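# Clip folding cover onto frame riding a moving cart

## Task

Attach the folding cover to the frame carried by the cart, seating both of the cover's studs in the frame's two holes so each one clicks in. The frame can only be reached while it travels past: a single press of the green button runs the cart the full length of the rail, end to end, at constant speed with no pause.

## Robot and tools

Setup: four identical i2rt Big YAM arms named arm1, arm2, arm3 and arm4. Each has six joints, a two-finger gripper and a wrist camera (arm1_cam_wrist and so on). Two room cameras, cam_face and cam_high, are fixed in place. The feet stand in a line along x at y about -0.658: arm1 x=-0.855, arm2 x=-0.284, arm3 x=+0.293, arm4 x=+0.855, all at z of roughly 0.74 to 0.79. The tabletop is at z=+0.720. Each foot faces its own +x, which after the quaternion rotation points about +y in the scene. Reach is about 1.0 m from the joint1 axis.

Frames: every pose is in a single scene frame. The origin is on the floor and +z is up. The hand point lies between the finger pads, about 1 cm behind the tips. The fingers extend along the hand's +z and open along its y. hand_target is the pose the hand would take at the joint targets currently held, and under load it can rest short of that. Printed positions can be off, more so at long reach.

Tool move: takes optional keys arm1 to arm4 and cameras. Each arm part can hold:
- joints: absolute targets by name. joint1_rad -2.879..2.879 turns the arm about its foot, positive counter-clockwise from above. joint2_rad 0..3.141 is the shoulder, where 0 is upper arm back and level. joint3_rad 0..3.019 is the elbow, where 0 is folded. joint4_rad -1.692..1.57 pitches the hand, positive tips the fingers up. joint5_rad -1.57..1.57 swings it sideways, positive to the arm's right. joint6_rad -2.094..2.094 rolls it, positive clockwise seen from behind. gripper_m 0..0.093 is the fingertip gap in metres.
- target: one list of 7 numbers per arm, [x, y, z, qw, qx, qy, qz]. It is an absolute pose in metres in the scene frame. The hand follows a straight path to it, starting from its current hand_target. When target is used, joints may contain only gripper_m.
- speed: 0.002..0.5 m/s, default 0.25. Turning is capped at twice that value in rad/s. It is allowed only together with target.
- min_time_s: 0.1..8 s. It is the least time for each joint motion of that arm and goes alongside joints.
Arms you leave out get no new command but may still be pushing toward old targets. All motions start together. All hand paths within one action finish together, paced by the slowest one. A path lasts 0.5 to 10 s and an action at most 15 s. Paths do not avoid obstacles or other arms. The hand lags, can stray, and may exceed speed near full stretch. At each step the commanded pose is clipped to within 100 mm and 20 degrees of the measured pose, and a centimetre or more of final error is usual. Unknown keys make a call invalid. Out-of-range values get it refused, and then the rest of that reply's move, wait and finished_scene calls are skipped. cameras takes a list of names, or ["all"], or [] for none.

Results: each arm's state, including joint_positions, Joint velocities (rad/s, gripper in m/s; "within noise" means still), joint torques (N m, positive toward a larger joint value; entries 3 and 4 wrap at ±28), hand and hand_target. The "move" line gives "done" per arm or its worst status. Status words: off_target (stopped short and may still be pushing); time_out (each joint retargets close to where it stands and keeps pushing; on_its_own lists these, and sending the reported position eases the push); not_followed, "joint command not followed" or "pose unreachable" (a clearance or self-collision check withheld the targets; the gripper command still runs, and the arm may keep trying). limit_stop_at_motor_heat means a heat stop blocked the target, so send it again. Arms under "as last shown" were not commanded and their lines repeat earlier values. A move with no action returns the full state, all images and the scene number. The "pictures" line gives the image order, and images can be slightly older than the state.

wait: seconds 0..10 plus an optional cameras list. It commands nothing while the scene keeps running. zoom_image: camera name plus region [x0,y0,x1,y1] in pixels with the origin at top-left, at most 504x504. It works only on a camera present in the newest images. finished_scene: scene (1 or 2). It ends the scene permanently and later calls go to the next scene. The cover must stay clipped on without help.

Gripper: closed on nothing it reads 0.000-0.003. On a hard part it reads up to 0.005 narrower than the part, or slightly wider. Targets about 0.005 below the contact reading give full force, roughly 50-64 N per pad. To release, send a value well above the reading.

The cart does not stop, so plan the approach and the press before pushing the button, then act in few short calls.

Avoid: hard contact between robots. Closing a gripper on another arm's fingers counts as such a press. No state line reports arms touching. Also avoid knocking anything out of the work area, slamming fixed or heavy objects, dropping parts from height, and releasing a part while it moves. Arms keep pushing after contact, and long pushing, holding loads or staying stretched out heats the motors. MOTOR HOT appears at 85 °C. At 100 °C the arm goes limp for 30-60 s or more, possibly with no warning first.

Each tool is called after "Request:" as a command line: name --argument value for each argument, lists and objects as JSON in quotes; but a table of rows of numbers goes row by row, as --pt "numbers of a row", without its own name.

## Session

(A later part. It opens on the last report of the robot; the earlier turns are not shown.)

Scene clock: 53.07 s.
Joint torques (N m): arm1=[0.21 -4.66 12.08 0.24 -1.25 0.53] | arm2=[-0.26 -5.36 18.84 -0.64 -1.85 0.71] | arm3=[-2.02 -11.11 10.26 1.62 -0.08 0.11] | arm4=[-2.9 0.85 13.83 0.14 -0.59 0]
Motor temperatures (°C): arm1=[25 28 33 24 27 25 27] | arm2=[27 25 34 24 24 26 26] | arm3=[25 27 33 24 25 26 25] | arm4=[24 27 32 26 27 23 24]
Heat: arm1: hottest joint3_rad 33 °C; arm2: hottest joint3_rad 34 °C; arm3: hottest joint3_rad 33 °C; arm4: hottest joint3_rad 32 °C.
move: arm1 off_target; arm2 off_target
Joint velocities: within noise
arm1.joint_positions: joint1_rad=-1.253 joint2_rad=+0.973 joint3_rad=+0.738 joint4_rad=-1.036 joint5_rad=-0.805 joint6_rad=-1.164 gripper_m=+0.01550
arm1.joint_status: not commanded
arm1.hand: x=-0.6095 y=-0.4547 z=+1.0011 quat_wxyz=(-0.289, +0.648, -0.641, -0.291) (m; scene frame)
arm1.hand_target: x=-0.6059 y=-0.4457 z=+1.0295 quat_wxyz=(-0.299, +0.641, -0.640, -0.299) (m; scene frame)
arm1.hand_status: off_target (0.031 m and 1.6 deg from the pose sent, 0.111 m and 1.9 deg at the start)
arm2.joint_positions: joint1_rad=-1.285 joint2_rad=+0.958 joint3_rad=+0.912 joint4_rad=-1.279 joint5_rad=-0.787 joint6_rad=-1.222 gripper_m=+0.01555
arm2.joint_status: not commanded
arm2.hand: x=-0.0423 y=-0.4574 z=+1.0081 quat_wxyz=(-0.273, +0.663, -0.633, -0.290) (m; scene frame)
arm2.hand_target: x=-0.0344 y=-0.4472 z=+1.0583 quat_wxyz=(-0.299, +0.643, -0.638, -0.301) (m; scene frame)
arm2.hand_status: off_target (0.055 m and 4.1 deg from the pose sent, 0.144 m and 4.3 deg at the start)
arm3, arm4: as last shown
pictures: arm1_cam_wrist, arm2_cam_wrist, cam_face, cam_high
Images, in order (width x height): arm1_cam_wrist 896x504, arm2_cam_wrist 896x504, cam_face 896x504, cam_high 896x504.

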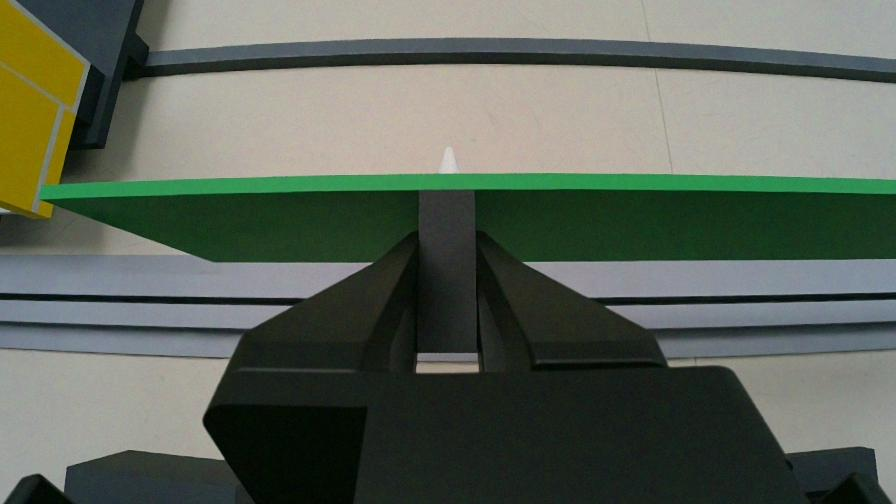

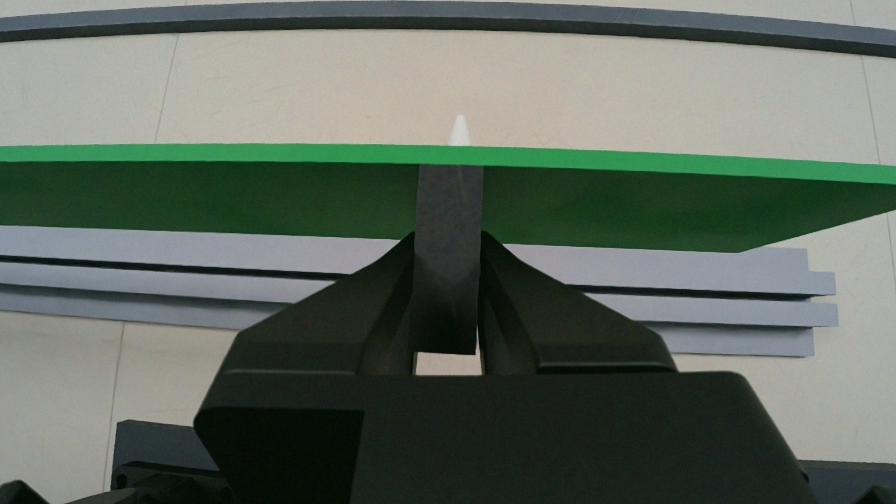

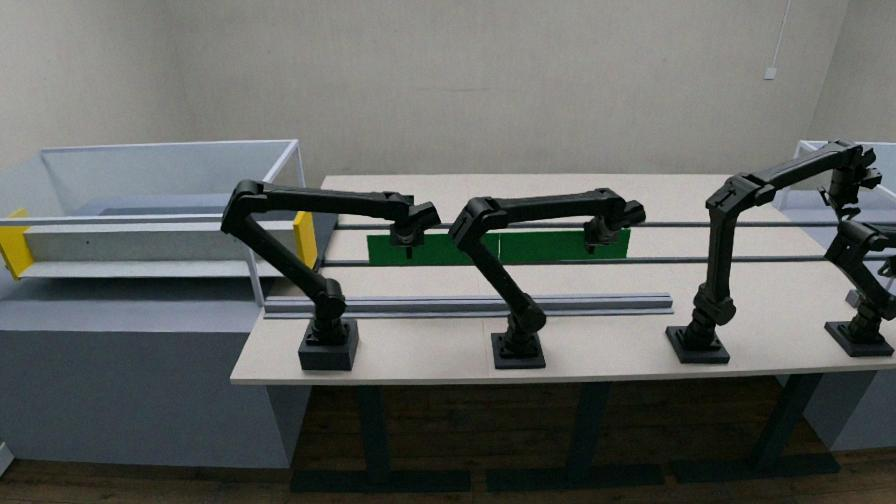

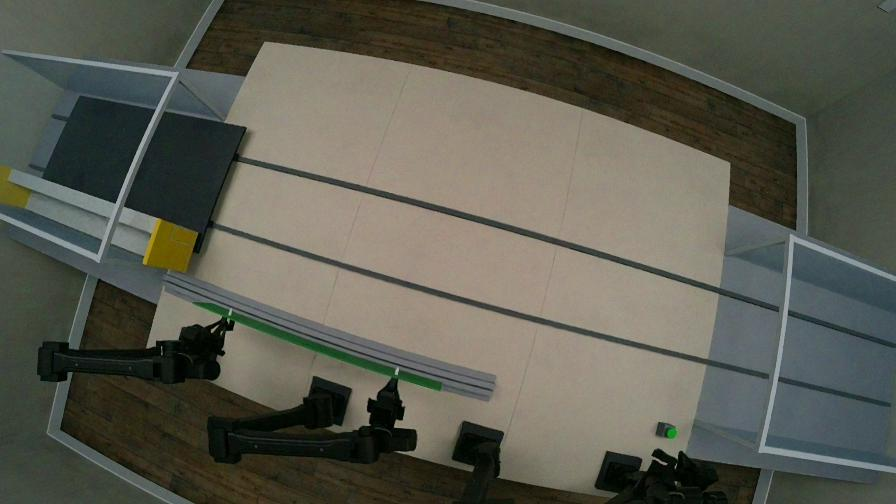

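Request:
move --arm1 '{"target":[-0.700,-0.445,1.03,-0.2988,0.6409,-0.6409,-0.2988],"speed":0.1}' --arm2 '{"target":[-0.126,-0.445,1.06,-0.2988,0.6409,-0.6409,-0.2988],"speed":0.1}' --cameras '["arm1_cam_wrist","arm2_cam_wrist"]'

Request:
wait --seconds 10

Request:
wait --seconds 10

Request:
wait --seconds 10

Request:
wait --seconds 10

Request:
wait --seconds 10

Request:
wait --seconds 10 --cameras '["cam_high","arm1_cam_wrist"]'

Scene clock: 68.53 s.
Joint torques (N m): arm1=[0.32 -1.73 8.64 1.22 -1.27 0.47] | arm2=[-0.21 -2.08 12.96 0.8 -1.4 0.66] | arm3=[-1.61 -12.04 9.95 1.65 -0.06 0.06] | arm4=[-2.9 0.85 13.83 0.14 -0.59 0]
Motor temperatures (°C): arm1=[25 28 36 24 27 25 27] | arm2=[27 25 39 24 26 27 26] | arm3=[25 27 34 24 25 26 25] | arm4=[24 27 33 26 27 23 24]
Heat: arm1: hottest joint3_rad 36 °C; arm2: hottest joint3_rad 39 °C; arm3: hottest joint3_rad 34 °C; arm4: hottest joint3_rad 33 °C.
move: arm1 off_target; arm2 off_target
Joint velocities: within noise
arm1.joint_positions: joint1_rad=-1.087 joint2_rad=+0.659 joint3_rad=+0.642 joint4_rad=-1.070 joint5_rad=-0.733 joint6_rad=-0.946 gripper_m=+0.01550
arm1.joint_status: not commanded
arm1.hand: x=-0.6905 y=-0.4481 z=+1.0234 quat_wxyz=(-0.302, +0.651, -0.637, -0.282) (m; scene frame)
arm1.hand_target: x=-0.6997 y=-0.4452 z=+1.0297 quat_wxyz=(-0.298, +0.641, -0.641, -0.299) (m; scene frame)
arm1.hand_status: off_target (0.012 m and 2.3 deg from the pose sent, 0.095 m and 1.6 deg at the start)
arm2.joint_positions: joint1_rad=-1.117 joint2_rad=+0.695 joint3_rad=+0.856 joint4_rad=-1.301 joint5_rad=-0.728 joint6_rad=-0.999 gripper_m=+0.01555
arm2.joint_status: not commanded
arm2.hand: x=-0.1232 y=-0.4500 z=+1.0384 quat_wxyz=(-0.287, +0.665, -0.629, -0.283) (m; scene frame)
arm2.hand_target: x=-0.1264 y=-0.4457 z=+1.0596 quat_wxyz=(-0.298, +0.643, -0.639, -0.300) (m; scene frame)
arm2.hand_status: off_target (0.022 m and 3.8 deg from the pose sent, 0.099 m and 4.1 deg at the start)
arm3.joint_positions: joint1_rad=-1.195 joint2_rad=+1.315 joint3_rad=+1.544 joint4_rad=-1.350 joint5_rad=-0.077 joint6_rad=+0.452 gripper_m=+0.09398
arm3.joint_status: not commanded
arm3.hand: x=+0.7325 y=-0.4893 z=+1.1274 quat_wxyz=(-0.193, -0.048, -0.972, -0.123) (m; scene frame)
arm3.hand_target: x=+0.7337 y=-0.4912 z=+1.1473 quat_wxyz=(-0.214, -0.049, -0.967, -0.131) (m; scene frame)
arm3.hand_status: not commanded
arm4: as last shown
pictures: arm1_cam_wrist, arm2_cam_wrist
Images, in order (width x height): arm1_cam_wrist 896x504, arm2_cam_wrist 896x504.

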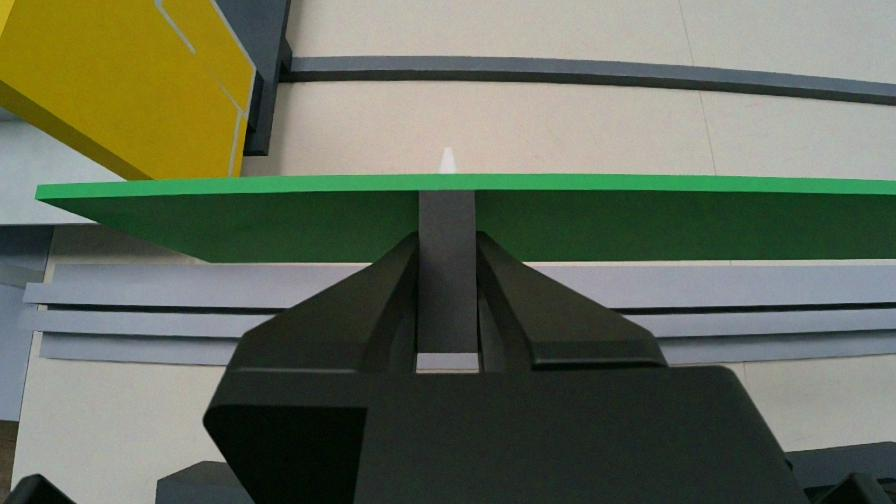

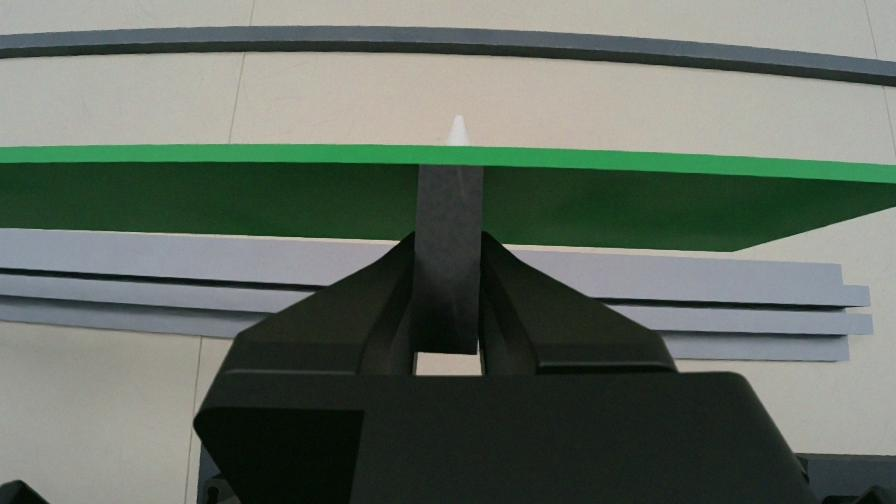

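Scene clock: 78.53 s.
Joint torques (N m): arm1=[0.26 -1.79 8.59 1.33 -1.28 0.47] | arm2=[-0.38 -2.08 12.93 0.8 -1.39 0.64] | arm3=[-1.2 -11.63 10 1.48 -0.06 0.09] | arm4=[-2.84 0.97 13.82 0.13 -0.6 0]
Motor temperatures (°C): arm1=[25 28 36 24 28 25 27] | arm2=[27 25 40 24 26 27 26] | arm3=[25 27 34 24 25 26 25] | arm4=[24 27 34 26 27 23 24]
Heat: arm1: hottest joint3_rad 36 °C; arm2: hottest joint3_rad 40 °C; arm3: hottest joint3_rad 34 °C; arm4: hottest joint3_rad 34 °C.
Joint velocities: within noise
arm1.joint_positions: joint1_rad=-1.086 joint2_rad=+0.659 joint3_rad=+0.642 joint4_rad=-1.070 joint5_rad=-0.733 joint6_rad=-0.946 gripper_m=+0.01550
arm1.joint_status: not commanded
arm1.hand: x=-0.6906 y=-0.4480 z=+1.0234 quat_wxyz=(-0.302, +0.651, -0.637, -0.282) (m; scene frame)
arm1.hand_target: x=-0.6998 y=-0.4452 z=+1.0298 quat_wxyz=(-0.298, +0.641, -0.640, -0.299) (m; scene frame)
arm1.hand_status: off_target (0.012 m and 2.3 deg from the pose sent, 0.095 m and 1.6 deg at the start)
arm2.joint_positions: joint1_rad=-1.117 joint2_rad=+0.695 joint3_rad=+0.856 joint4_rad=-1.301 joint5_rad=-0.728 joint6_rad=-0.998 gripper_m=+0.01555
arm2.joint_status: not commanded
arm2.hand: x=-0.1232 y=-0.4500 z=+1.0384 quat_wxyz=(-0.287, +0.665, -0.629, -0.283) (m; scene frame)
arm2.hand_target: x=-0.1264 y=-0.4457 z=+1.0596 quat_wxyz=(-0.298, +0.643, -0.639, -0.300) (m; scene frame)
arm2.hand_status: off_target (0.022 m and 3.8 deg from the pose sent, 0.099 m and 4.1 deg at the start)
arm3.joint_positions: joint1_rad=-1.195 joint2_rad=+1.315 joint3_rad=+1.544 joint4_rad=-1.350 joint5_rad=-0.077 joint6_rad=+0.452 gripper_m=+0.09398
arm3.joint_status: not commanded
arm3.hand: x=+0.7325 y=-0.4893 z=+1.1274 quat_wxyz=(-0.193, -0.048, -0.972, -0.123) (m; scene frame)
arm3.hand_target: x=+0.7337 y=-0.4912 z=+1.1473 quat_wxyz=(-0.214, -0.049, -0.967, -0.131) (m; scene frame)
arm3.hand_status: not commanded
arm4.joint_positions: joint1_rad=-1.286 joint2_rad=+0.627 joint3_rad=+0.472 joint4_rad=-1.221 joint5_rad=-0.755 joint6_rad=-1.225 gripper_m=+0.00024
arm4.joint_status: not commanded
arm4.hand: x=+0.9915 y=-0.5007 z=+0.8989 quat_wxyz=(-0.252, +0.649, -0.660, -0.282) (m; scene frame)
arm4.hand_target: x=+1.0025 y=-0.4996 z=+0.9194 quat_wxyz=(-0.271, +0.653, -0.653, -0.270) (m; scene frame)
arm4.hand_status: not commanded
wait: 10.00 s; at rest by 0.27 s
pictures: none

Scene clock: 88.53 s.
Joint torques (N m): arm1=[0.44 -1.67 8.61 1.21 -1.27 0.47] | arm2=[-0.32 -2.14 12.96 0.81 -1.4 0.64] | arm3=[-1.49 -11.58 9.88 1.51 -0.11 0.03] | arm4=[-2.9 0.91 13.85 0.14 -0.59 0]
Motor temperatures (°C): arm1=[25 28 36 24 28 25 27] | arm2=[27 25 40 24 26 27 26] | arm3=[25 27 35 24 25 26 25] | arm4=[24 27 34 26 27 23 24]
Heat: arm1: hottest joint3_rad 36 °C; arm2: hottest joint3_rad 40 °C; arm3: hottest joint3_rad 35 °C; arm4: hottest joint3_rad 34 °C.
Joint velocities: within noise
arm1.joint_positions: joint1_rad=-1.086 joint2_rad=+0.659 joint3_rad=+0.642 joint4_rad=-1.070 joint5_rad=-0.733 joint6_rad=-0.946 gripper_m=+0.01550
arm1.joint_status: not commanded
arm1.hand: x=-0.6906 y=-0.4480 z=+1.0234 quat_wxyz=(-0.302, +0.651, -0.637, -0.282) (m; scene frame)
arm1.hand_target: x=-0.6998 y=-0.4452 z=+1.0298 quat_wxyz=(-0.298, +0.641, -0.640, -0.299) (m; scene frame)
arm1.hand_status: off_target (0.012 m and 2.3 deg from the pose sent, 0.095 m and 1.6 deg at the start)
arm2.joint_positions: joint1_rad=-1.117 joint2_rad=+0.695 joint3_rad=+0.856 joint4_rad=-1.301 joint5_rad=-0.728 joint6_rad=-0.998 gripper_m=+0.01555
arm2.joint_status: not commanded
arm2.hand: x=-0.1232 y=-0.4500 z=+1.0384 quat_wxyz=(-0.287, +0.665, -0.629, -0.283) (m; scene frame)
arm2.hand_target: x=-0.1264 y=-0.4457 z=+1.0596 quat_wxyz=(-0.298, +0.643, -0.639, -0.300) (m; scene frame)
arm2.hand_status: off_target (0.022 m and 3.8 deg from the pose sent, 0.099 m and 4.1 deg at the start)
arm3.joint_positions: joint1_rad=-1.195 joint2_rad=+1.315 joint3_rad=+1.544 joint4_rad=-1.350 joint5_rad=-0.077 joint6_rad=+0.452 gripper_m=+0.09398
arm3.joint_status: not commanded
arm3.hand: x=+0.7325 y=-0.4893 z=+1.1274 quat_wxyz=(-0.193, -0.048, -0.972, -0.123) (m; scene frame)
arm3.hand_target: x=+0.7337 y=-0.4912 z=+1.1473 quat_wxyz=(-0.214, -0.049, -0.967, -0.131) (m; scene frame)
arm3.hand_status: not commanded
arm4.joint_positions: joint1_rad=-1.286 joint2_rad=+0.627 joint3_rad=+0.472 joint4_rad=-1.221 joint5_rad=-0.755 joint6_rad=-1.225 gripper_m=+0.00024
arm4.joint_status: not commanded
arm4.hand: x=+0.9915 y=-0.5007 z=+0.8989 quat_wxyz=(-0.252, +0.649, -0.660, -0.282) (m; scene frame)
arm4.hand_target: x=+1.0025 y=-0.4996 z=+0.9194 quat_wxyz=(-0.271, +0.653, -0.653, -0.270) (m; scene frame)
arm4.hand_status: not commanded
wait: 10.00 s; at rest by 0.27 s
pictures: none

Scene clock: 98.53 s.
Joint torques (N m): arm1=[0.21 -1.61 8.68 1.18 -1.29 0.48] | arm2=[-0.38 -2.08 12.92 0.8 -1.39 0.65] | arm3=[-1.96 -10.7 9.94 1.55 -0.1 0.1] | arm4=[-2.9 0.91 13.82 0.13 -0.6 0]
Motor temperatures (°C): arm1=[25 28 36 24 28 25 28] | arm2=[27 25 40 24 26 27 26] | arm3=[25 27 35 24 25 26 25] | arm4=[24 27 35 26 27 23 24]
Heat: arm1: hottest joint3_rad 36 °C; arm2: hottest joint3_rad 40 °C; arm3: hottest joint3_rad 35 °C; arm4: hottest joint3_rad 35 °C.
Joint velocities: within noise
arm1.joint_positions: joint1_rad=-1.086 joint2_rad=+0.659 joint3_rad=+0.642 joint4_rad=-1.070 joint5_rad=-0.733 joint6_rad=-0.946 gripper_m=+0.01550
arm1.joint_status: not commanded
arm1.hand: x=-0.6906 y=-0.4480 z=+1.0234 quat_wxyz=(-0.302, +0.651, -0.637, -0.282) (m; scene frame)
arm1.hand_target: x=-0.6998 y=-0.4452 z=+1.0298 quat_wxyz=(-0.298, +0.641, -0.640, -0.299) (m; scene frame)
arm1.hand_status: off_target (0.012 m and 2.3 deg from the pose sent, 0.095 m and 1.6 deg at the start)
arm2.joint_positions: joint1_rad=-1.117 joint2_rad=+0.695 joint3_rad=+0.856 joint4_rad=-1.301 joint5_rad=-0.728 joint6_rad=-0.998 gripper_m=+0.01555
arm2.joint_status: not commanded
arm2.hand: x=-0.1232 y=-0.4500 z=+1.0384 quat_wxyz=(-0.287, +0.665, -0.629, -0.283) (m; scene frame)
arm2.hand_target: x=-0.1264 y=-0.4457 z=+1.0596 quat_wxyz=(-0.298, +0.643, -0.639, -0.300) (m; scene frame)
arm2.hand_status: off_target (0.022 m and 3.8 deg from the pose sent, 0.099 m and 4.1 deg at the start)
arm3.joint_positions: joint1_rad=-1.195 joint2_rad=+1.315 joint3_rad=+1.544 joint4_rad=-1.350 joint5_rad=-0.077 joint6_rad=+0.452 gripper_m=+0.09398
arm3.joint_status: not commanded
arm3.hand: x=+0.7325 y=-0.4893 z=+1.1274 quat_wxyz=(-0.193, -0.048, -0.972, -0.123) (m; scene frame)
arm3.hand_target: x=+0.7337 y=-0.4912 z=+1.1473 quat_wxyz=(-0.214, -0.049, -0.967, -0.131) (m; scene frame)
arm3.hand_status: not commanded
arm4.joint_positions: joint1_rad=-1.286 joint2_rad=+0.627 joint3_rad=+0.472 joint4_rad=-1.221 joint5_rad=-0.755 joint6_rad=-1.225 gripper_m=+0.00024
arm4.joint_status: not commanded
arm4.hand: x=+0.9915 y=-0.5007 z=+0.8989 quat_wxyz=(-0.252, +0.649, -0.660, -0.282) (m; scene frame)
arm4.hand_target: x=+1.0025 y=-0.4996 z=+0.9194 quat_wxyz=(-0.271, +0.653, -0.653, -0.270) (m; scene frame)
arm4.hand_status: not commanded
wait: 10.00 s; at rest by 0.27 s
pictures: none

Scene clock: 108.53 s.
Joint torques (N m): arm1=[0.21 -1.49 8.61 1.18 -1.28 0.47] | arm2=[-0.38 -2.02 12.92 0.83 -1.38 0.64] | arm3=[-0.44 -12.16 10.04 1.5 -0.12 0.09] | arm4=[-2.84 0.91 13.83 0.13 -0.59 0]
Motor temperatures (°C): arm1=[25 28 36 24 28 25 28] | arm2=[27 25 40 24 26 27 26] | arm3=[25 27 35 24 25 26 25] | arm4=[24 27 35 26 27 23 24]
Heat: arm1: hottest joint3_rad 36 °C; arm2: hottest joint3_rad 40 °C; arm3: hottest joint3_rad 35 °C; arm4: hottest joint3_rad 35 °C.
Joint velocities: within noise
arm1.joint_positions: joint1_rad=-1.086 joint2_rad=+0.659 joint3_rad=+0.642 joint4_rad=-1.070 joint5_rad=-0.733 joint6_rad=-0.946 gripper_m=+0.01550
arm1.joint_status: not commanded
arm1.hand: x=-0.6906 y=-0.4480 z=+1.0234 quat_wxyz=(-0.302, +0.651, -0.637, -0.282) (m; scene frame)
arm1.hand_target: x=-0.6998 y=-0.4452 z=+1.0298 quat_wxyz=(-0.298, +0.641, -0.640, -0.299) (m; scene frame)
arm1.hand_status: off_target (0.012 m and 2.3 deg from the pose sent, 0.095 m and 1.6 deg at the start)
arm2.joint_positions: joint1_rad=-1.117 joint2_rad=+0.695 joint3_rad=+0.856 joint4_rad=-1.301 joint5_rad=-0.728 joint6_rad=-0.998 gripper_m=+0.01555
arm2.joint_status: not commanded
arm2.hand: x=-0.1232 y=-0.4500 z=+1.0384 quat_wxyz=(-0.287, +0.665, -0.629, -0.283) (m; scene frame)
arm2.hand_target: x=-0.1264 y=-0.4457 z=+1.0596 quat_wxyz=(-0.298, +0.643, -0.639, -0.300) (m; scene frame)
arm2.hand_status: off_target (0.022 m and 3.8 deg from the pose sent, 0.099 m and 4.1 deg at the start)
arm3.joint_positions: joint1_rad=-1.195 joint2_rad=+1.315 joint3_rad=+1.544 joint4_rad=-1.350 joint5_rad=-0.077 joint6_rad=+0.452 gripper_m=+0.09398
arm3.joint_status: not commanded
arm3.hand: x=+0.7325 y=-0.4893 z=+1.1274 quat_wxyz=(-0.193, -0.048, -0.972, -0.123) (m; scene frame)
arm3.hand_target: x=+0.7337 y=-0.4912 z=+1.1473 quat_wxyz=(-0.214, -0.049, -0.967, -0.131) (m; scene frame)
arm3.hand_status: not commanded
arm4.joint_positions: joint1_rad=-1.286 joint2_rad=+0.627 joint3_rad=+0.472 joint4_rad=-1.221 joint5_rad=-0.755 joint6_rad=-1.225 gripper_m=+0.00024
arm4.joint_status: not commanded
arm4.hand: x=+0.9915 y=-0.5007 z=+0.8989 quat_wxyz=(-0.252, +0.649, -0.660, -0.282) (m; scene frame)
arm4.hand_target: x=+1.0025 y=-0.4996 z=+0.9194 quat_wxyz=(-0.271, +0.653, -0.653, -0.270) (m; scene frame)
arm4.hand_status: not commanded
wait: 10.00 s; at rest by 0.27 s
pictures: none

Scene clock: 118.53 s.
Joint torques (N m): arm1=[0.09 -1.67 8.64 1.26 -1.28 0.48] | arm2=[-0.5 -2.14 12.9 0.81 -1.4 0.64] | arm3=[-1.44 -11.87 10.13 1.73 -0.11 0.06] | arm4=[-2.9 0.91 13.82 0.13 -0.6 0]
Motor temperatures (°C): arm1=[25 28 36 24 29 26 28] | arm2=[27 25 40 24 27 27 27] | arm3=[25 27 35 24 25 26 25] | arm4=[24 27 35 26 27 23 24]
Heat: arm1: hottest joint3_rad 36 °C; arm2: hottest joint3_rad 40 °C; arm3: hottest joint3_rad 35 °C; arm4: hottest joint3_rad 35 °C.
Joint velocities: within noise
arm1.joint_positions: joint1_rad=-1.086 joint2_rad=+0.659 joint3_rad=+0.642 joint4_rad=-1.070 joint5_rad=-0.733 joint6_rad=-0.946 gripper_m=+0.01550
arm1.joint_status: not commanded
arm1.hand: x=-0.6906 y=-0.4480 z=+1.0234 quat_wxyz=(-0.302, +0.651, -0.637, -0.282) (m; scene frame)
arm1.hand_target: x=-0.6998 y=-0.4452 z=+1.0298 quat_wxyz=(-0.298, +0.641, -0.640, -0.299) (m; scene frame)
arm1.hand_status: off_target (0.012 m and 2.3 deg from the pose sent, 0.095 m and 1.6 deg at the start)
arm2.joint_positions: joint1_rad=-1.117 joint2_rad=+0.695 joint3_rad=+0.856 joint4_rad=-1.301 joint5_rad=-0.728 joint6_rad=-0.998 gripper_m=+0.01555
arm2.joint_status: not commanded
arm2.hand: x=-0.1232 y=-0.4500 z=+1.0384 quat_wxyz=(-0.287, +0.665, -0.629, -0.283) (m; scene frame)
arm2.hand_target: x=-0.1264 y=-0.4457 z=+1.0596 quat_wxyz=(-0.298, +0.643, -0.639, -0.300) (m; scene frame)
arm2.hand_status: off_target (0.022 m and 3.8 deg from the pose sent, 0.099 m and 4.1 deg at the start)
arm3.joint_positions: joint1_rad=-1.195 joint2_rad=+1.315 joint3_rad=+1.544 joint4_rad=-1.350 joint5_rad=-0.077 joint6_rad=+0.452 gripper_m=+0.09398
arm3.joint_status: not commanded
arm3.hand: x=+0.7325 y=-0.4893 z=+1.1274 quat_wxyz=(-0.193, -0.048, -0.972, -0.123) (m; scene frame)
arm3.hand_target: x=+0.7337 y=-0.4912 z=+1.1473 quat_wxyz=(-0.214, -0.049, -0.967, -0.131) (m; scene frame)
arm3.hand_status: not commanded
arm4.joint_positions: joint1_rad=-1.286 joint2_rad=+0.627 joint3_rad=+0.472 joint4_rad=-1.221 joint5_rad=-0.755 joint6_rad=-1.225 gripper_m=+0.00024
arm4.joint_status: not commanded
arm4.hand: x=+0.9915 y=-0.5007 z=+0.8989 quat_wxyz=(-0.252, +0.649, -0.660, -0.282) (m; scene frame)
arm4.hand_target: x=+1.0025 y=-0.4996 z=+0.9194 quat_wxyz=(-0.271, +0.653, -0.653, -0.270) (m; scene frame)
arm4.hand_status: not commanded
wait: 10.00 s; at rest by 0.27 s
pictures: none

Scene clock: 128.53 s.
Joint torques (N m): arm1=[0.21 -1.61 8.65 1.17 -1.29 0.47] | arm2=[-0.38 -2.2 12.93 0.79 -1.4 0.64] | arm3=[-2.2 -11.87 10.09 1.62 -0.11 0.08] | arm4=[-2.9 0.97 13.82 0.14 -0.59 0]
Motor temperatures (°C): arm1=[25 28 36 24 29 26 28] | arm2=[27 25 40 24 27 27 27] | arm3=[25 27 35 24 25 26 25] | arm4=[24 27 36 26 27 23 24]
Heat: arm1: hottest joint3_rad 36 °C; arm2: hottest joint3_rad 40 °C; arm3: hottest joint3_rad 35 °C; arm4: hottest joint3_rad 36 °C.
Joint velocities: within noise
arm1.joint_positions: joint1_rad=-1.086 joint2_rad=+0.659 joint3_rad=+0.642 joint4_rad=-1.070 joint5_rad=-0.733 joint6_rad=-0.946 gripper_m=+0.01550
arm1.joint_status: not commanded
arm1.hand: x=-0.6906 y=-0.4480 z=+1.0234 quat_wxyz=(-0.302, +0.651, -0.637, -0.282) (m; scene frame)
arm1.hand_target: x=-0.6998 y=-0.4452 z=+1.0298 quat_wxyz=(-0.298, +0.641, -0.640, -0.299) (m; scene frame)
arm1.hand_status: off_target (0.012 m and 2.3 deg from the pose sent, 0.095 m and 1.6 deg at the start)
arm2.joint_positions: joint1_rad=-1.117 joint2_rad=+0.695 joint3_rad=+0.856 joint4_rad=-1.301 joint5_rad=-0.728 joint6_rad=-0.998 gripper_m=+0.01555
arm2.joint_status: not commanded
arm2.hand: x=-0.1232 y=-0.4500 z=+1.0384 quat_wxyz=(-0.287, +0.665, -0.629, -0.283) (m; scene frame)
arm2.hand_target: x=-0.1264 y=-0.4457 z=+1.0596 quat_wxyz=(-0.298, +0.643, -0.639, -0.300) (m; scene frame)
arm2.hand_status: off_target (0.022 m and 3.8 deg from the pose sent, 0.099 m and 4.1 deg at the start)
arm3.joint_positions: joint1_rad=-1.195 joint2_rad=+1.315 joint3_rad=+1.544 joint4_rad=-1.350 joint5_rad=-0.077 joint6_rad=+0.452 gripper_m=+0.09398
arm3.joint_status: not commanded
arm3.hand: x=+0.7325 y=-0.4893 z=+1.1274 quat_wxyz=(-0.193, -0.048, -0.972, -0.123) (m; scene frame)
arm3.hand_target: x=+0.7337 y=-0.4912 z=+1.1473 quat_wxyz=(-0.214, -0.049, -0.967, -0.131) (m; scene frame)
arm3.hand_status: not commanded
arm4.joint_positions: joint1_rad=-1.286 joint2_rad=+0.627 joint3_rad=+0.472 joint4_rad=-1.221 joint5_rad=-0.755 joint6_rad=-1.225 gripper_m=+0.00024
arm4.joint_status: not commanded
arm4.hand: x=+0.9915 y=-0.5007 z=+0.8989 quat_wxyz=(-0.252, +0.649, -0.660, -0.282) (m; scene frame)
arm4.hand_target: x=+1.0025 y=-0.4996 z=+0.9194 quat_wxyz=(-0.271, +0.653, -0.653, -0.270) (m; scene frame)
arm4.hand_status: not commanded
wait: 10.00 s; at rest by 0.27 s
pictures: arm1_cam_wrist, cam_high
Images, in order (width x height): arm1_cam_wrist 896x504, cam_high 896x504.

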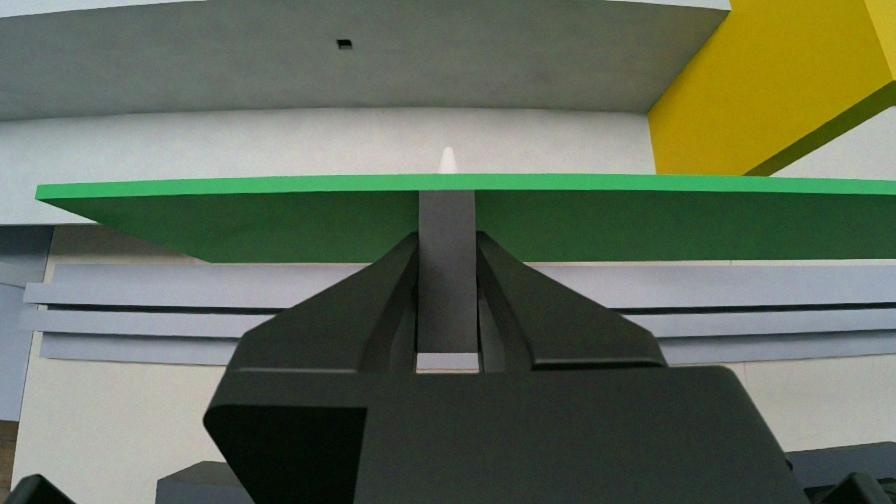

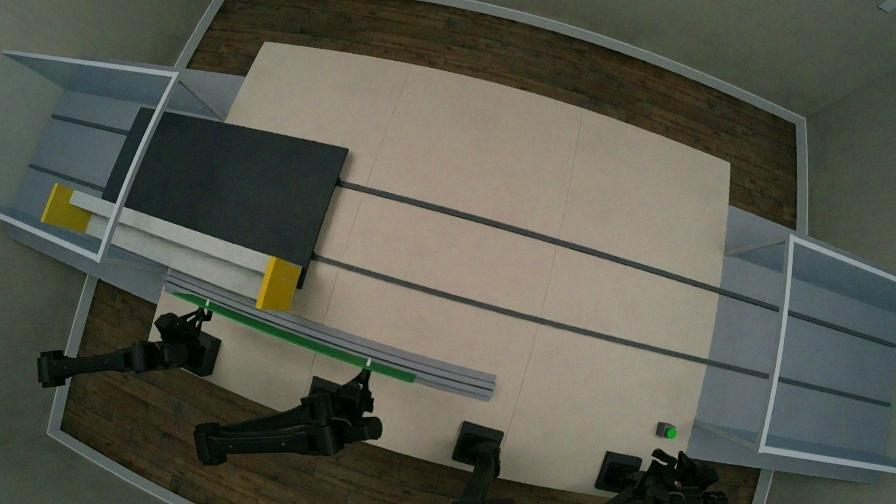

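Request:
move --arm1 '{"target":[-0.788,-0.445,1.03,-0.2988,0.6409,-0.6409,-0.2988],"speed":0.1}' --arm2 '{"target":[-0.215,-0.445,1.055,-0.2988,0.6409,-0.6409,-0.2988],"speed":0.1}' --cameras '["arm1_cam_wrist","arm2_cam_wrist"]'

Request:
wait --seconds 10

Request:
wait --seconds 10 --cameras '["arm1_cam_wrist","arm2_cam_wrist","cam_high"]'

Scene clock: 145.97 s.
Joint torques (N m): arm1=[0.38 1.2 9.11 2.88 -1.23 0.51] | arm2=[-0.56 1.32 13.33 2.61 -0.86 0.66] | arm3=[-1.96 -11.46 10.1 1.5 -0.1 0.03] | arm4=[-2.9 0.91 13.82 0.13 -0.59 0]
Motor temperatures (°C): arm1=[25 28 36 24 29 26 28] | arm2=[26 25 40 24 27 27 27] | arm3=[25 27 36 24 25 26 25] | arm4=[24 27 36 26 28 23 24]
Heat: arm1: hottest joint3_rad 36 °C; arm2: hottest joint3_rad 40 °C; arm3: hottest joint3_rad 36 °C; arm4: hottest joint3_rad 36 °C.
move: arm1 off_target; arm2 off_target
Joint velocities: within noise
arm1.joint_positions: joint1_rad=-0.698 joint2_rad=+0.341 joint3_rad=+0.548 joint4_rad=-1.088 joint5_rad=-0.503 joint6_rad=-0.553 gripper_m=+0.01550
arm1.joint_status: not commanded
arm1.hand: x=-0.7814 y=-0.4490 z=+1.0184 quat_wxyz=(-0.290, +0.651, -0.644, -0.278) (m; scene frame)
arm1.hand_target: x=-0.7879 y=-0.4456 z=+1.0299 quat_wxyz=(-0.298, +0.642, -0.640, -0.299) (m; scene frame)
arm1.hand_status: off_target (0.014 m and 2.8 deg from the pose sent, 0.098 m and 2.3 deg at the start)
arm2.joint_positions: joint1_rad=-0.737 joint2_rad=+0.428 joint3_rad=+0.755 joint4_rad=-1.267 joint5_rad=-0.520 joint6_rad=-0.607 gripper_m=+0.01555
arm2.joint_status: not commanded
arm2.hand: x=-0.2147 y=-0.4521 z=+1.0273 quat_wxyz=(-0.271, +0.668, -0.635, -0.278) (m; scene frame)
arm2.hand_target: x=-0.2157 y=-0.4467 z=+1.0548 quat_wxyz=(-0.297, +0.643, -0.638, -0.301) (m; scene frame)
arm2.hand_status: off_target (0.029 m and 5.1 deg from the pose sent, 0.093 m and 3.8 deg at the start)
arm3, arm4: as last shown
pictures: arm1_cam_wrist, arm2_cam_wrist
Images, in order (width x height): arm1_cam_wrist 896x504, arm2_cam_wrist 896x504.

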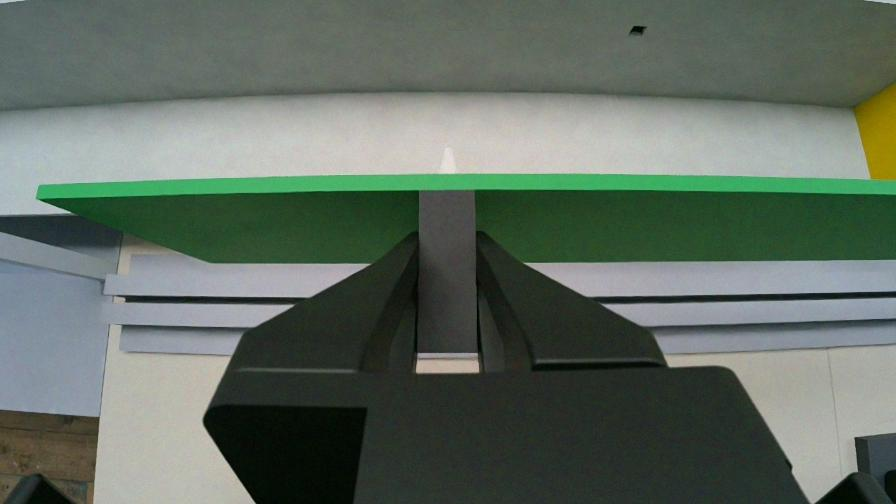

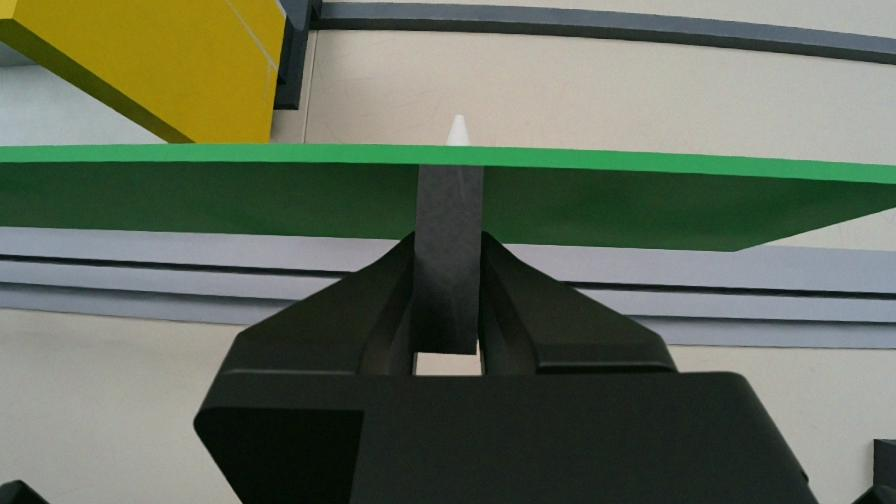

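Scene clock: 155.97 s.
Joint torques (N m): arm1=[0.15 1.55 8.99 2.88 -1.24 0.5] | arm2=[-0.44 1.2 13.33 2.58 -0.88 0.65] | arm3=[-1.26 -11.34 10.18 1.69 -0.09 0.05] | arm4=[-2.9 0.79 13.82 0.14 -0.6 0]
Motor temperatures (°C): arm1=[25 28 36 24 29 26 28] | arm2=[26 25 40 24 27 27 27] | arm3=[25 27 36 24 25 26 25] | arm4=[24 27 36 26 28 23 24]
Heat: arm1: hottest joint3_rad 36 °C; arm2: hottest joint3_rad 40 °C; arm3: hottest joint3_rad 36 °C; arm4: hottest joint3_rad 36 °C.
Joint velocities: within noise
arm1.joint_positions: joint1_rad=-0.698 joint2_rad=+0.341 joint3_rad=+0.548 joint4_rad=-1.088 joint5_rad=-0.503 joint6_rad=-0.552 gripper_m=+0.01550
arm1.joint_status: not commanded
arm1.hand: x=-0.7814 y=-0.4490 z=+1.0184 quat_wxyz=(-0.290, +0.651, -0.644, -0.278) (m; scene frame)
arm1.hand_target: x=-0.7879 y=-0.4456 z=+1.0300 quat_wxyz=(-0.298, +0.642, -0.640, -0.299) (m; scene frame)
arm1.hand_status: off_target (0.014 m and 2.8 deg from the pose sent, 0.098 m and 2.3 deg at the start)
arm2.joint_positions: joint1_rad=-0.737 joint2_rad=+0.428 joint3_rad=+0.755 joint4_rad=-1.267 joint5_rad=-0.520 joint6_rad=-0.607 gripper_m=+0.01555
arm2.joint_status: not commanded
arm2.hand: x=-0.2146 y=-0.4521 z=+1.0273 quat_wxyz=(-0.271, +0.668, -0.635, -0.278) (m; scene frame)
arm2.hand_target: x=-0.2156 y=-0.4468 z=+1.0548 quat_wxyz=(-0.297, +0.643, -0.639, -0.301) (m; scene frame)
arm2.hand_status: off_target (0.029 m and 5.1 deg from the pose sent, 0.093 m and 3.8 deg at the start)
arm3.joint_positions: joint1_rad=-1.195 joint2_rad=+1.315 joint3_rad=+1.544 joint4_rad=-1.350 joint5_rad=-0.077 joint6_rad=+0.452 gripper_m=+0.09398
arm3.joint_status: not commanded
arm3.hand: x=+0.7325 y=-0.4893 z=+1.1274 quat_wxyz=(-0.193, -0.048, -0.972, -0.123) (m; scene frame)
arm3.hand_target: x=+0.7337 y=-0.4912 z=+1.1473 quat_wxyz=(-0.214, -0.049, -0.967, -0.131) (m; scene frame)
arm3.hand_status: not commanded
arm4.joint_positions: joint1_rad=-1.286 joint2_rad=+0.627 joint3_rad=+0.472 joint4_rad=-1.221 joint5_rad=-0.755 joint6_rad=-1.225 gripper_m=+0.00024
arm4.joint_status: not commanded
arm4.hand: x=+0.9915 y=-0.5007 z=+0.8989 quat_wxyz=(-0.252, +0.649, -0.660, -0.282) (m; scene frame)
arm4.hand_target: x=+1.0025 y=-0.4996 z=+0.9194 quat_wxyz=(-0.271, +0.653, -0.653, -0.270) (m; scene frame)
arm4.hand_status: not commanded
wait: 10.00 s; at rest by 0.27 s
pictures: none

Scene clock: 165.97 s.
Joint torques (N m): arm1=[0.15 1.14 9.18 2.95 -1.24 0.49] | arm2=[-0.38 1.2 13.31 2.62 -0.89 0.64] | arm3=[-1.08 -11.28 9.96 1.61 -0.11 0.02] | arm4=[-2.9 0.91 13.81 0.16 -0.59 0]
Motor temperatures (°C): arm1=[25 28 37 24 29 26 28] | arm2=[26 25 40 24 26 27 27] | arm3=[25 27 36 24 25 26 25] | arm4=[24 27 36 26 28 23 24]
Heat: arm1: hottest joint3_rad 37 °C; arm2: hottest joint3_rad 40 °C; arm3: hottest joint3_rad 36 °C; arm4: hottest joint3_rad 36 °C.
Joint velocities: within noise
arm1.joint_positions: joint1_rad=-0.698 joint2_rad=+0.341 joint3_rad=+0.548 joint4_rad=-1.088 joint5_rad=-0.503 joint6_rad=-0.552 gripper_m=+0.01550
arm1.joint_status: not commanded
arm1.hand: x=-0.7814 y=-0.4490 z=+1.0184 quat_wxyz=(-0.290, +0.651, -0.644, -0.278) (m; scene frame)
arm1.hand_target: x=-0.7879 y=-0.4456 z=+1.0300 quat_wxyz=(-0.298, +0.642, -0.640, -0.299) (m; scene frame)
arm1.hand_status: off_target (0.014 m and 2.8 deg from the pose sent, 0.098 m and 2.3 deg at the start)
arm2.joint_positions: joint1_rad=-0.737 joint2_rad=+0.428 joint3_rad=+0.755 joint4_rad=-1.267 joint5_rad=-0.520 joint6_rad=-0.607 gripper_m=+0.01555
arm2.joint_status: not commanded
arm2.hand: x=-0.2146 y=-0.4521 z=+1.0273 quat_wxyz=(-0.271, +0.668, -0.635, -0.278) (m; scene frame)
arm2.hand_target: x=-0.2156 y=-0.4468 z=+1.0548 quat_wxyz=(-0.297, +0.643, -0.639, -0.301) (m; scene frame)
arm2.hand_status: off_target (0.029 m and 5.1 deg from the pose sent, 0.093 m and 3.8 deg at the start)
arm3.joint_positions: joint1_rad=-1.195 joint2_rad=+1.315 joint3_rad=+1.544 joint4_rad=-1.350 joint5_rad=-0.077 joint6_rad=+0.452 gripper_m=+0.09398
arm3.joint_status: not commanded
arm3.hand: x=+0.7325 y=-0.4893 z=+1.1274 quat_wxyz=(-0.193, -0.048, -0.972, -0.123) (m; scene frame)
arm3.hand_target: x=+0.7337 y=-0.4912 z=+1.1473 quat_wxyz=(-0.214, -0.049, -0.967, -0.131) (m; scene frame)
arm3.hand_status: not commanded
arm4.joint_positions: joint1_rad=-1.286 joint2_rad=+0.627 joint3_rad=+0.472 joint4_rad=-1.221 joint5_rad=-0.755 joint6_rad=-1.225 gripper_m=+0.00024
arm4.joint_status: not commanded
arm4.hand: x=+0.9915 y=-0.5007 z=+0.8989 quat_wxyz=(-0.252, +0.649, -0.660, -0.282) (m; scene frame)
arm4.hand_target: x=+1.0025 y=-0.4996 z=+0.9194 quat_wxyz=(-0.271, +0.653, -0.653, -0.270) (m; scene frame)
arm4.hand_status: not commanded
wait: 10.00 s; at rest by 0.27 s
pictures: arm1_cam_wrist, arm2_cam_wrist, cam_high
Images, in order (width x height): arm1_cam_wrist 896x504, arm2_cam_wrist 896x504, cam_high 896x504.

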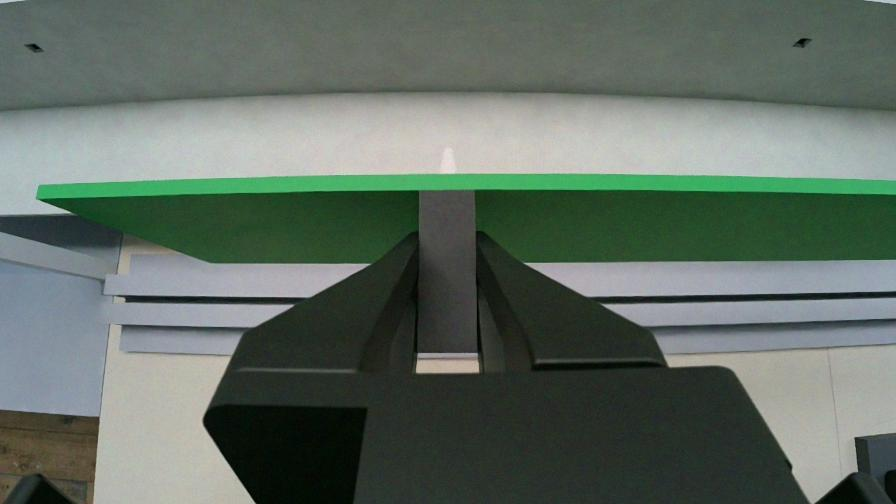

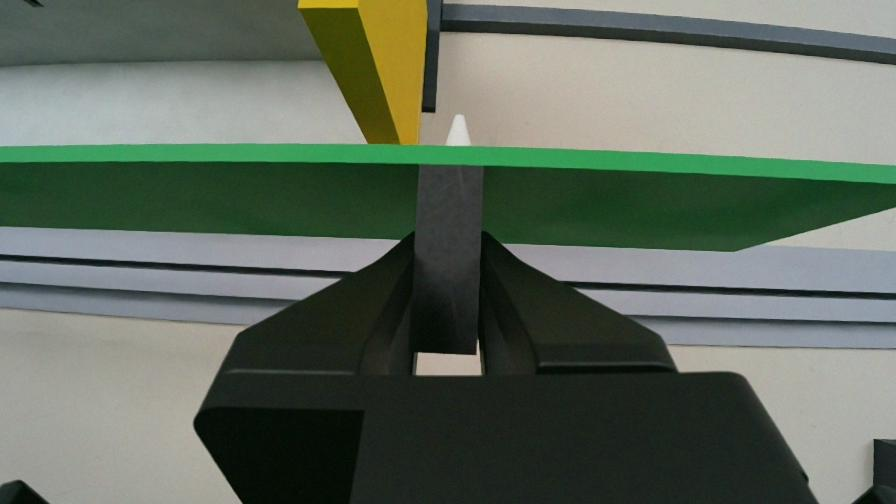

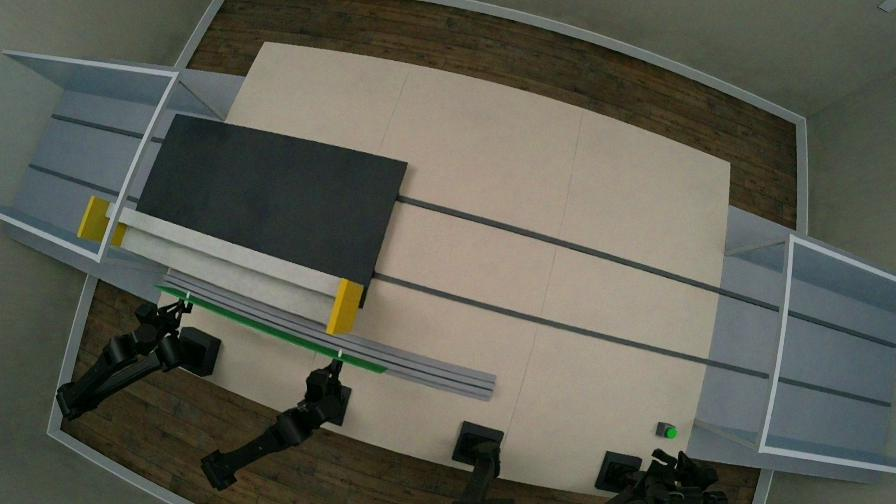

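Request:
wait --seconds 10

Request:
wait --seconds 6 --cameras '["arm1_cam_wrist"]'

Scene clock: 184.77 s.
Joint torques (N m): arm1=[0.44 1.2 9.05 2.84 -1.23 0.53] | arm2=[-0.5 1.26 13.3 2.58 -0.88 0.64] | arm3=[-1.79 -11.58 9.96 1.66 -0.09 0.07] | arm4=[-2.84 0.91 13.83 0.13 -0.59 0]
Motor temperatures (°C): arm1=[25 28 37 24 29 26 28] | arm2=[26 25 40 24 26 28 27] | arm3=[25 27 36 24 25 26 25] | arm4=[24 27 37 26 28 23 24]
Heat: arm1: hottest joint3_rad 37 °C; arm2: hottest joint3_rad 40 °C; arm3: hottest joint3_rad 36 °C; arm4: hottest joint3_rad 37 °C.
Joint velocities: within noise
arm1.joint_positions: joint1_rad=-0.698 joint2_rad=+0.341 joint3_rad=+0.548 joint4_rad=-1.088 joint5_rad=-0.503 joint6_rad=-0.552 gripper_m=+0.01550
arm1.joint_status: not commanded
arm1.hand: x=-0.7814 y=-0.4490 z=+1.0184 quat_wxyz=(-0.290, +0.651, -0.644, -0.278) (m; scene frame)
arm1.hand_target: x=-0.7879 y=-0.4456 z=+1.0300 quat_wxyz=(-0.298, +0.642, -0.640, -0.299) (m; scene frame)
arm1.hand_status: off_target (0.014 m and 2.8 deg from the pose sent, 0.098 m and 2.3 deg at the start)
arm2.joint_positions: joint1_rad=-0.737 joint2_rad=+0.428 joint3_rad=+0.755 joint4_rad=-1.267 joint5_rad=-0.520 joint6_rad=-0.607 gripper_m=+0.01555
arm2.joint_status: not commanded
arm2.hand: x=-0.2146 y=-0.4521 z=+1.0273 quat_wxyz=(-0.271, +0.668, -0.635, -0.278) (m; scene frame)
arm2.hand_target: x=-0.2156 y=-0.4468 z=+1.0548 quat_wxyz=(-0.297, +0.643, -0.639, -0.301) (m; scene frame)
arm2.hand_status: off_target (0.029 m and 5.1 deg from the pose sent, 0.093 m and 3.8 deg at the start)
arm3.joint_positions: joint1_rad=-1.195 joint2_rad=+1.315 joint3_rad=+1.544 joint4_rad=-1.350 joint5_rad=-0.077 joint6_rad=+0.452 gripper_m=+0.09398
arm3.joint_status: not commanded
arm3.hand: x=+0.7325 y=-0.4893 z=+1.1274 quat_wxyz=(-0.193, -0.048, -0.972, -0.123) (m; scene frame)
arm3.hand_target: x=+0.7337 y=-0.4912 z=+1.1473 quat_wxyz=(-0.214, -0.049, -0.967, -0.131) (m; scene frame)
arm3.hand_status: not commanded
arm4.joint_positions: joint1_rad=-1.286 joint2_rad=+0.627 joint3_rad=+0.472 joint4_rad=-1.221 joint5_rad=-0.755 joint6_rad=-1.225 gripper_m=+0.00024
arm4.joint_status: not commanded
arm4.hand: x=+0.9915 y=-0.5007 z=+0.8989 quat_wxyz=(-0.252, +0.649, -0.660, -0.282) (m; scene frame)
arm4.hand_target: x=+1.0025 y=-0.4996 z=+0.9194 quat_wxyz=(-0.271, +0.653, -0.653, -0.270) (m; scene frame)
arm4.hand_status: not commanded
wait: 10.00 s; at rest from the start
pictures: none

Scene clock: 190.77 s.
Joint torques (N m): arm1=[0.38 1.38 9.06 2.89 -1.23 0.5] | arm2=[-0.38 1.38 13.34 2.55 -0.9 0.65] | arm3=[-1.61 -11.16 10.17 1.54 -0.05 0.08] | arm4=[-2.9 0.91 13.82 0.14 -0.59 0]
Motor temperatures (°C): arm1=[25 28 37 24 29 26 28] | arm2=[26 25 40 24 26 28 27] | arm3=[25 27 36 24 25 26 25] | arm4=[24 27 37 26 28 23 24]
Heat: arm1: hottest joint3_rad 37 °C; arm2: hottest joint3_rad 40 °C; arm3: hottest joint3_rad 36 °C; arm4: hottest joint3_rad 37 °C.
Joint velocities: within noise
arm1.joint_positions: joint1_rad=-0.698 joint2_rad=+0.341 joint3_rad=+0.548 joint4_rad=-1.088 joint5_rad=-0.503 joint6_rad=-0.552 gripper_m=+0.01550
arm1.joint_status: not commanded
arm1.hand: x=-0.7814 y=-0.4490 z=+1.0184 quat_wxyz=(-0.290, +0.651, -0.644, -0.278) (m; scene frame)
arm1.hand_target: x=-0.7879 y=-0.4456 z=+1.0300 quat_wxyz=(-0.298, +0.642, -0.640, -0.299) (m; scene frame)
arm1.hand_status: off_target (0.014 m and 2.8 deg from the pose sent, 0.098 m and 2.3 deg at the start)
arm2.joint_positions: joint1_rad=-0.737 joint2_rad=+0.428 joint3_rad=+0.755 joint4_rad=-1.267 joint5_rad=-0.520 joint6_rad=-0.607 gripper_m=+0.01555
arm2.joint_status: not commanded
arm2.hand: x=-0.2146 y=-0.4521 z=+1.0273 quat_wxyz=(-0.271, +0.668, -0.635, -0.278) (m; scene frame)
arm2.hand_target: x=-0.2156 y=-0.4468 z=+1.0548 quat_wxyz=(-0.297, +0.643, -0.639, -0.301) (m; scene frame)
arm2.hand_status: off_target (0.029 m and 5.1 deg from the pose sent, 0.093 m and 3.8 deg at the start)
arm3.joint_positions: joint1_rad=-1.195 joint2_rad=+1.315 joint3_rad=+1.544 joint4_rad=-1.350 joint5_rad=-0.077 joint6_rad=+0.452 gripper_m=+0.09398
arm3.joint_status: not commanded
arm3.hand: x=+0.7325 y=-0.4893 z=+1.1274 quat_wxyz=(-0.193, -0.048, -0.972, -0.123) (m; scene frame)
arm3.hand_target: x=+0.7337 y=-0.4912 z=+1.1473 quat_wxyz=(-0.214, -0.049, -0.967, -0.131) (m; scene frame)
arm3.hand_status: not commanded
arm4.joint_positions: joint1_rad=-1.286 joint2_rad=+0.627 joint3_rad=+0.472 joint4_rad=-1.221 joint5_rad=-0.755 joint6_rad=-1.225 gripper_m=+0.00024
arm4.joint_status: not commanded
arm4.hand: x=+0.9915 y=-0.5007 z=+0.8989 quat_wxyz=(-0.252, +0.649, -0.660, -0.282) (m; scene frame)
arm4.hand_target: x=+1.0025 y=-0.4996 z=+0.9194 quat_wxyz=(-0.271, +0.653, -0.653, -0.270) (m; scene frame)
arm4.hand_status: not commanded
wait: 6.00 s; at rest by 0.27 s
pictures: arm1_cam_wrist
Images, in order (width x height): arm1_cam_wrist 896x504.

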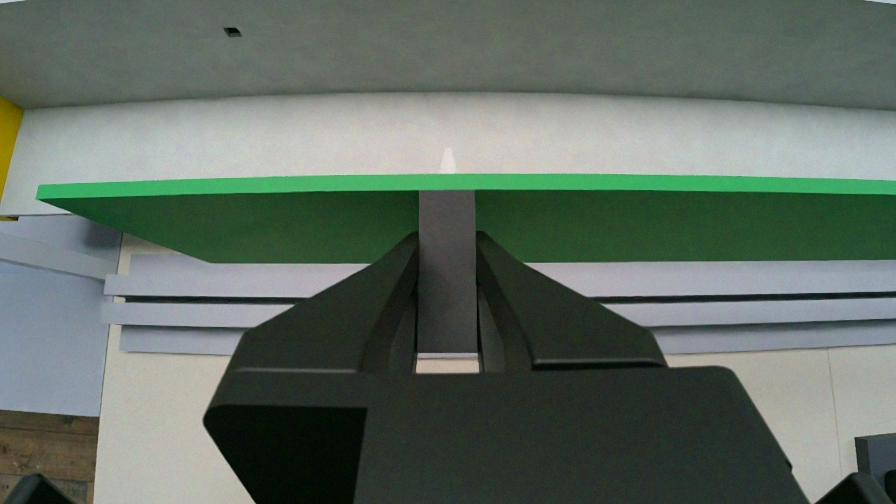

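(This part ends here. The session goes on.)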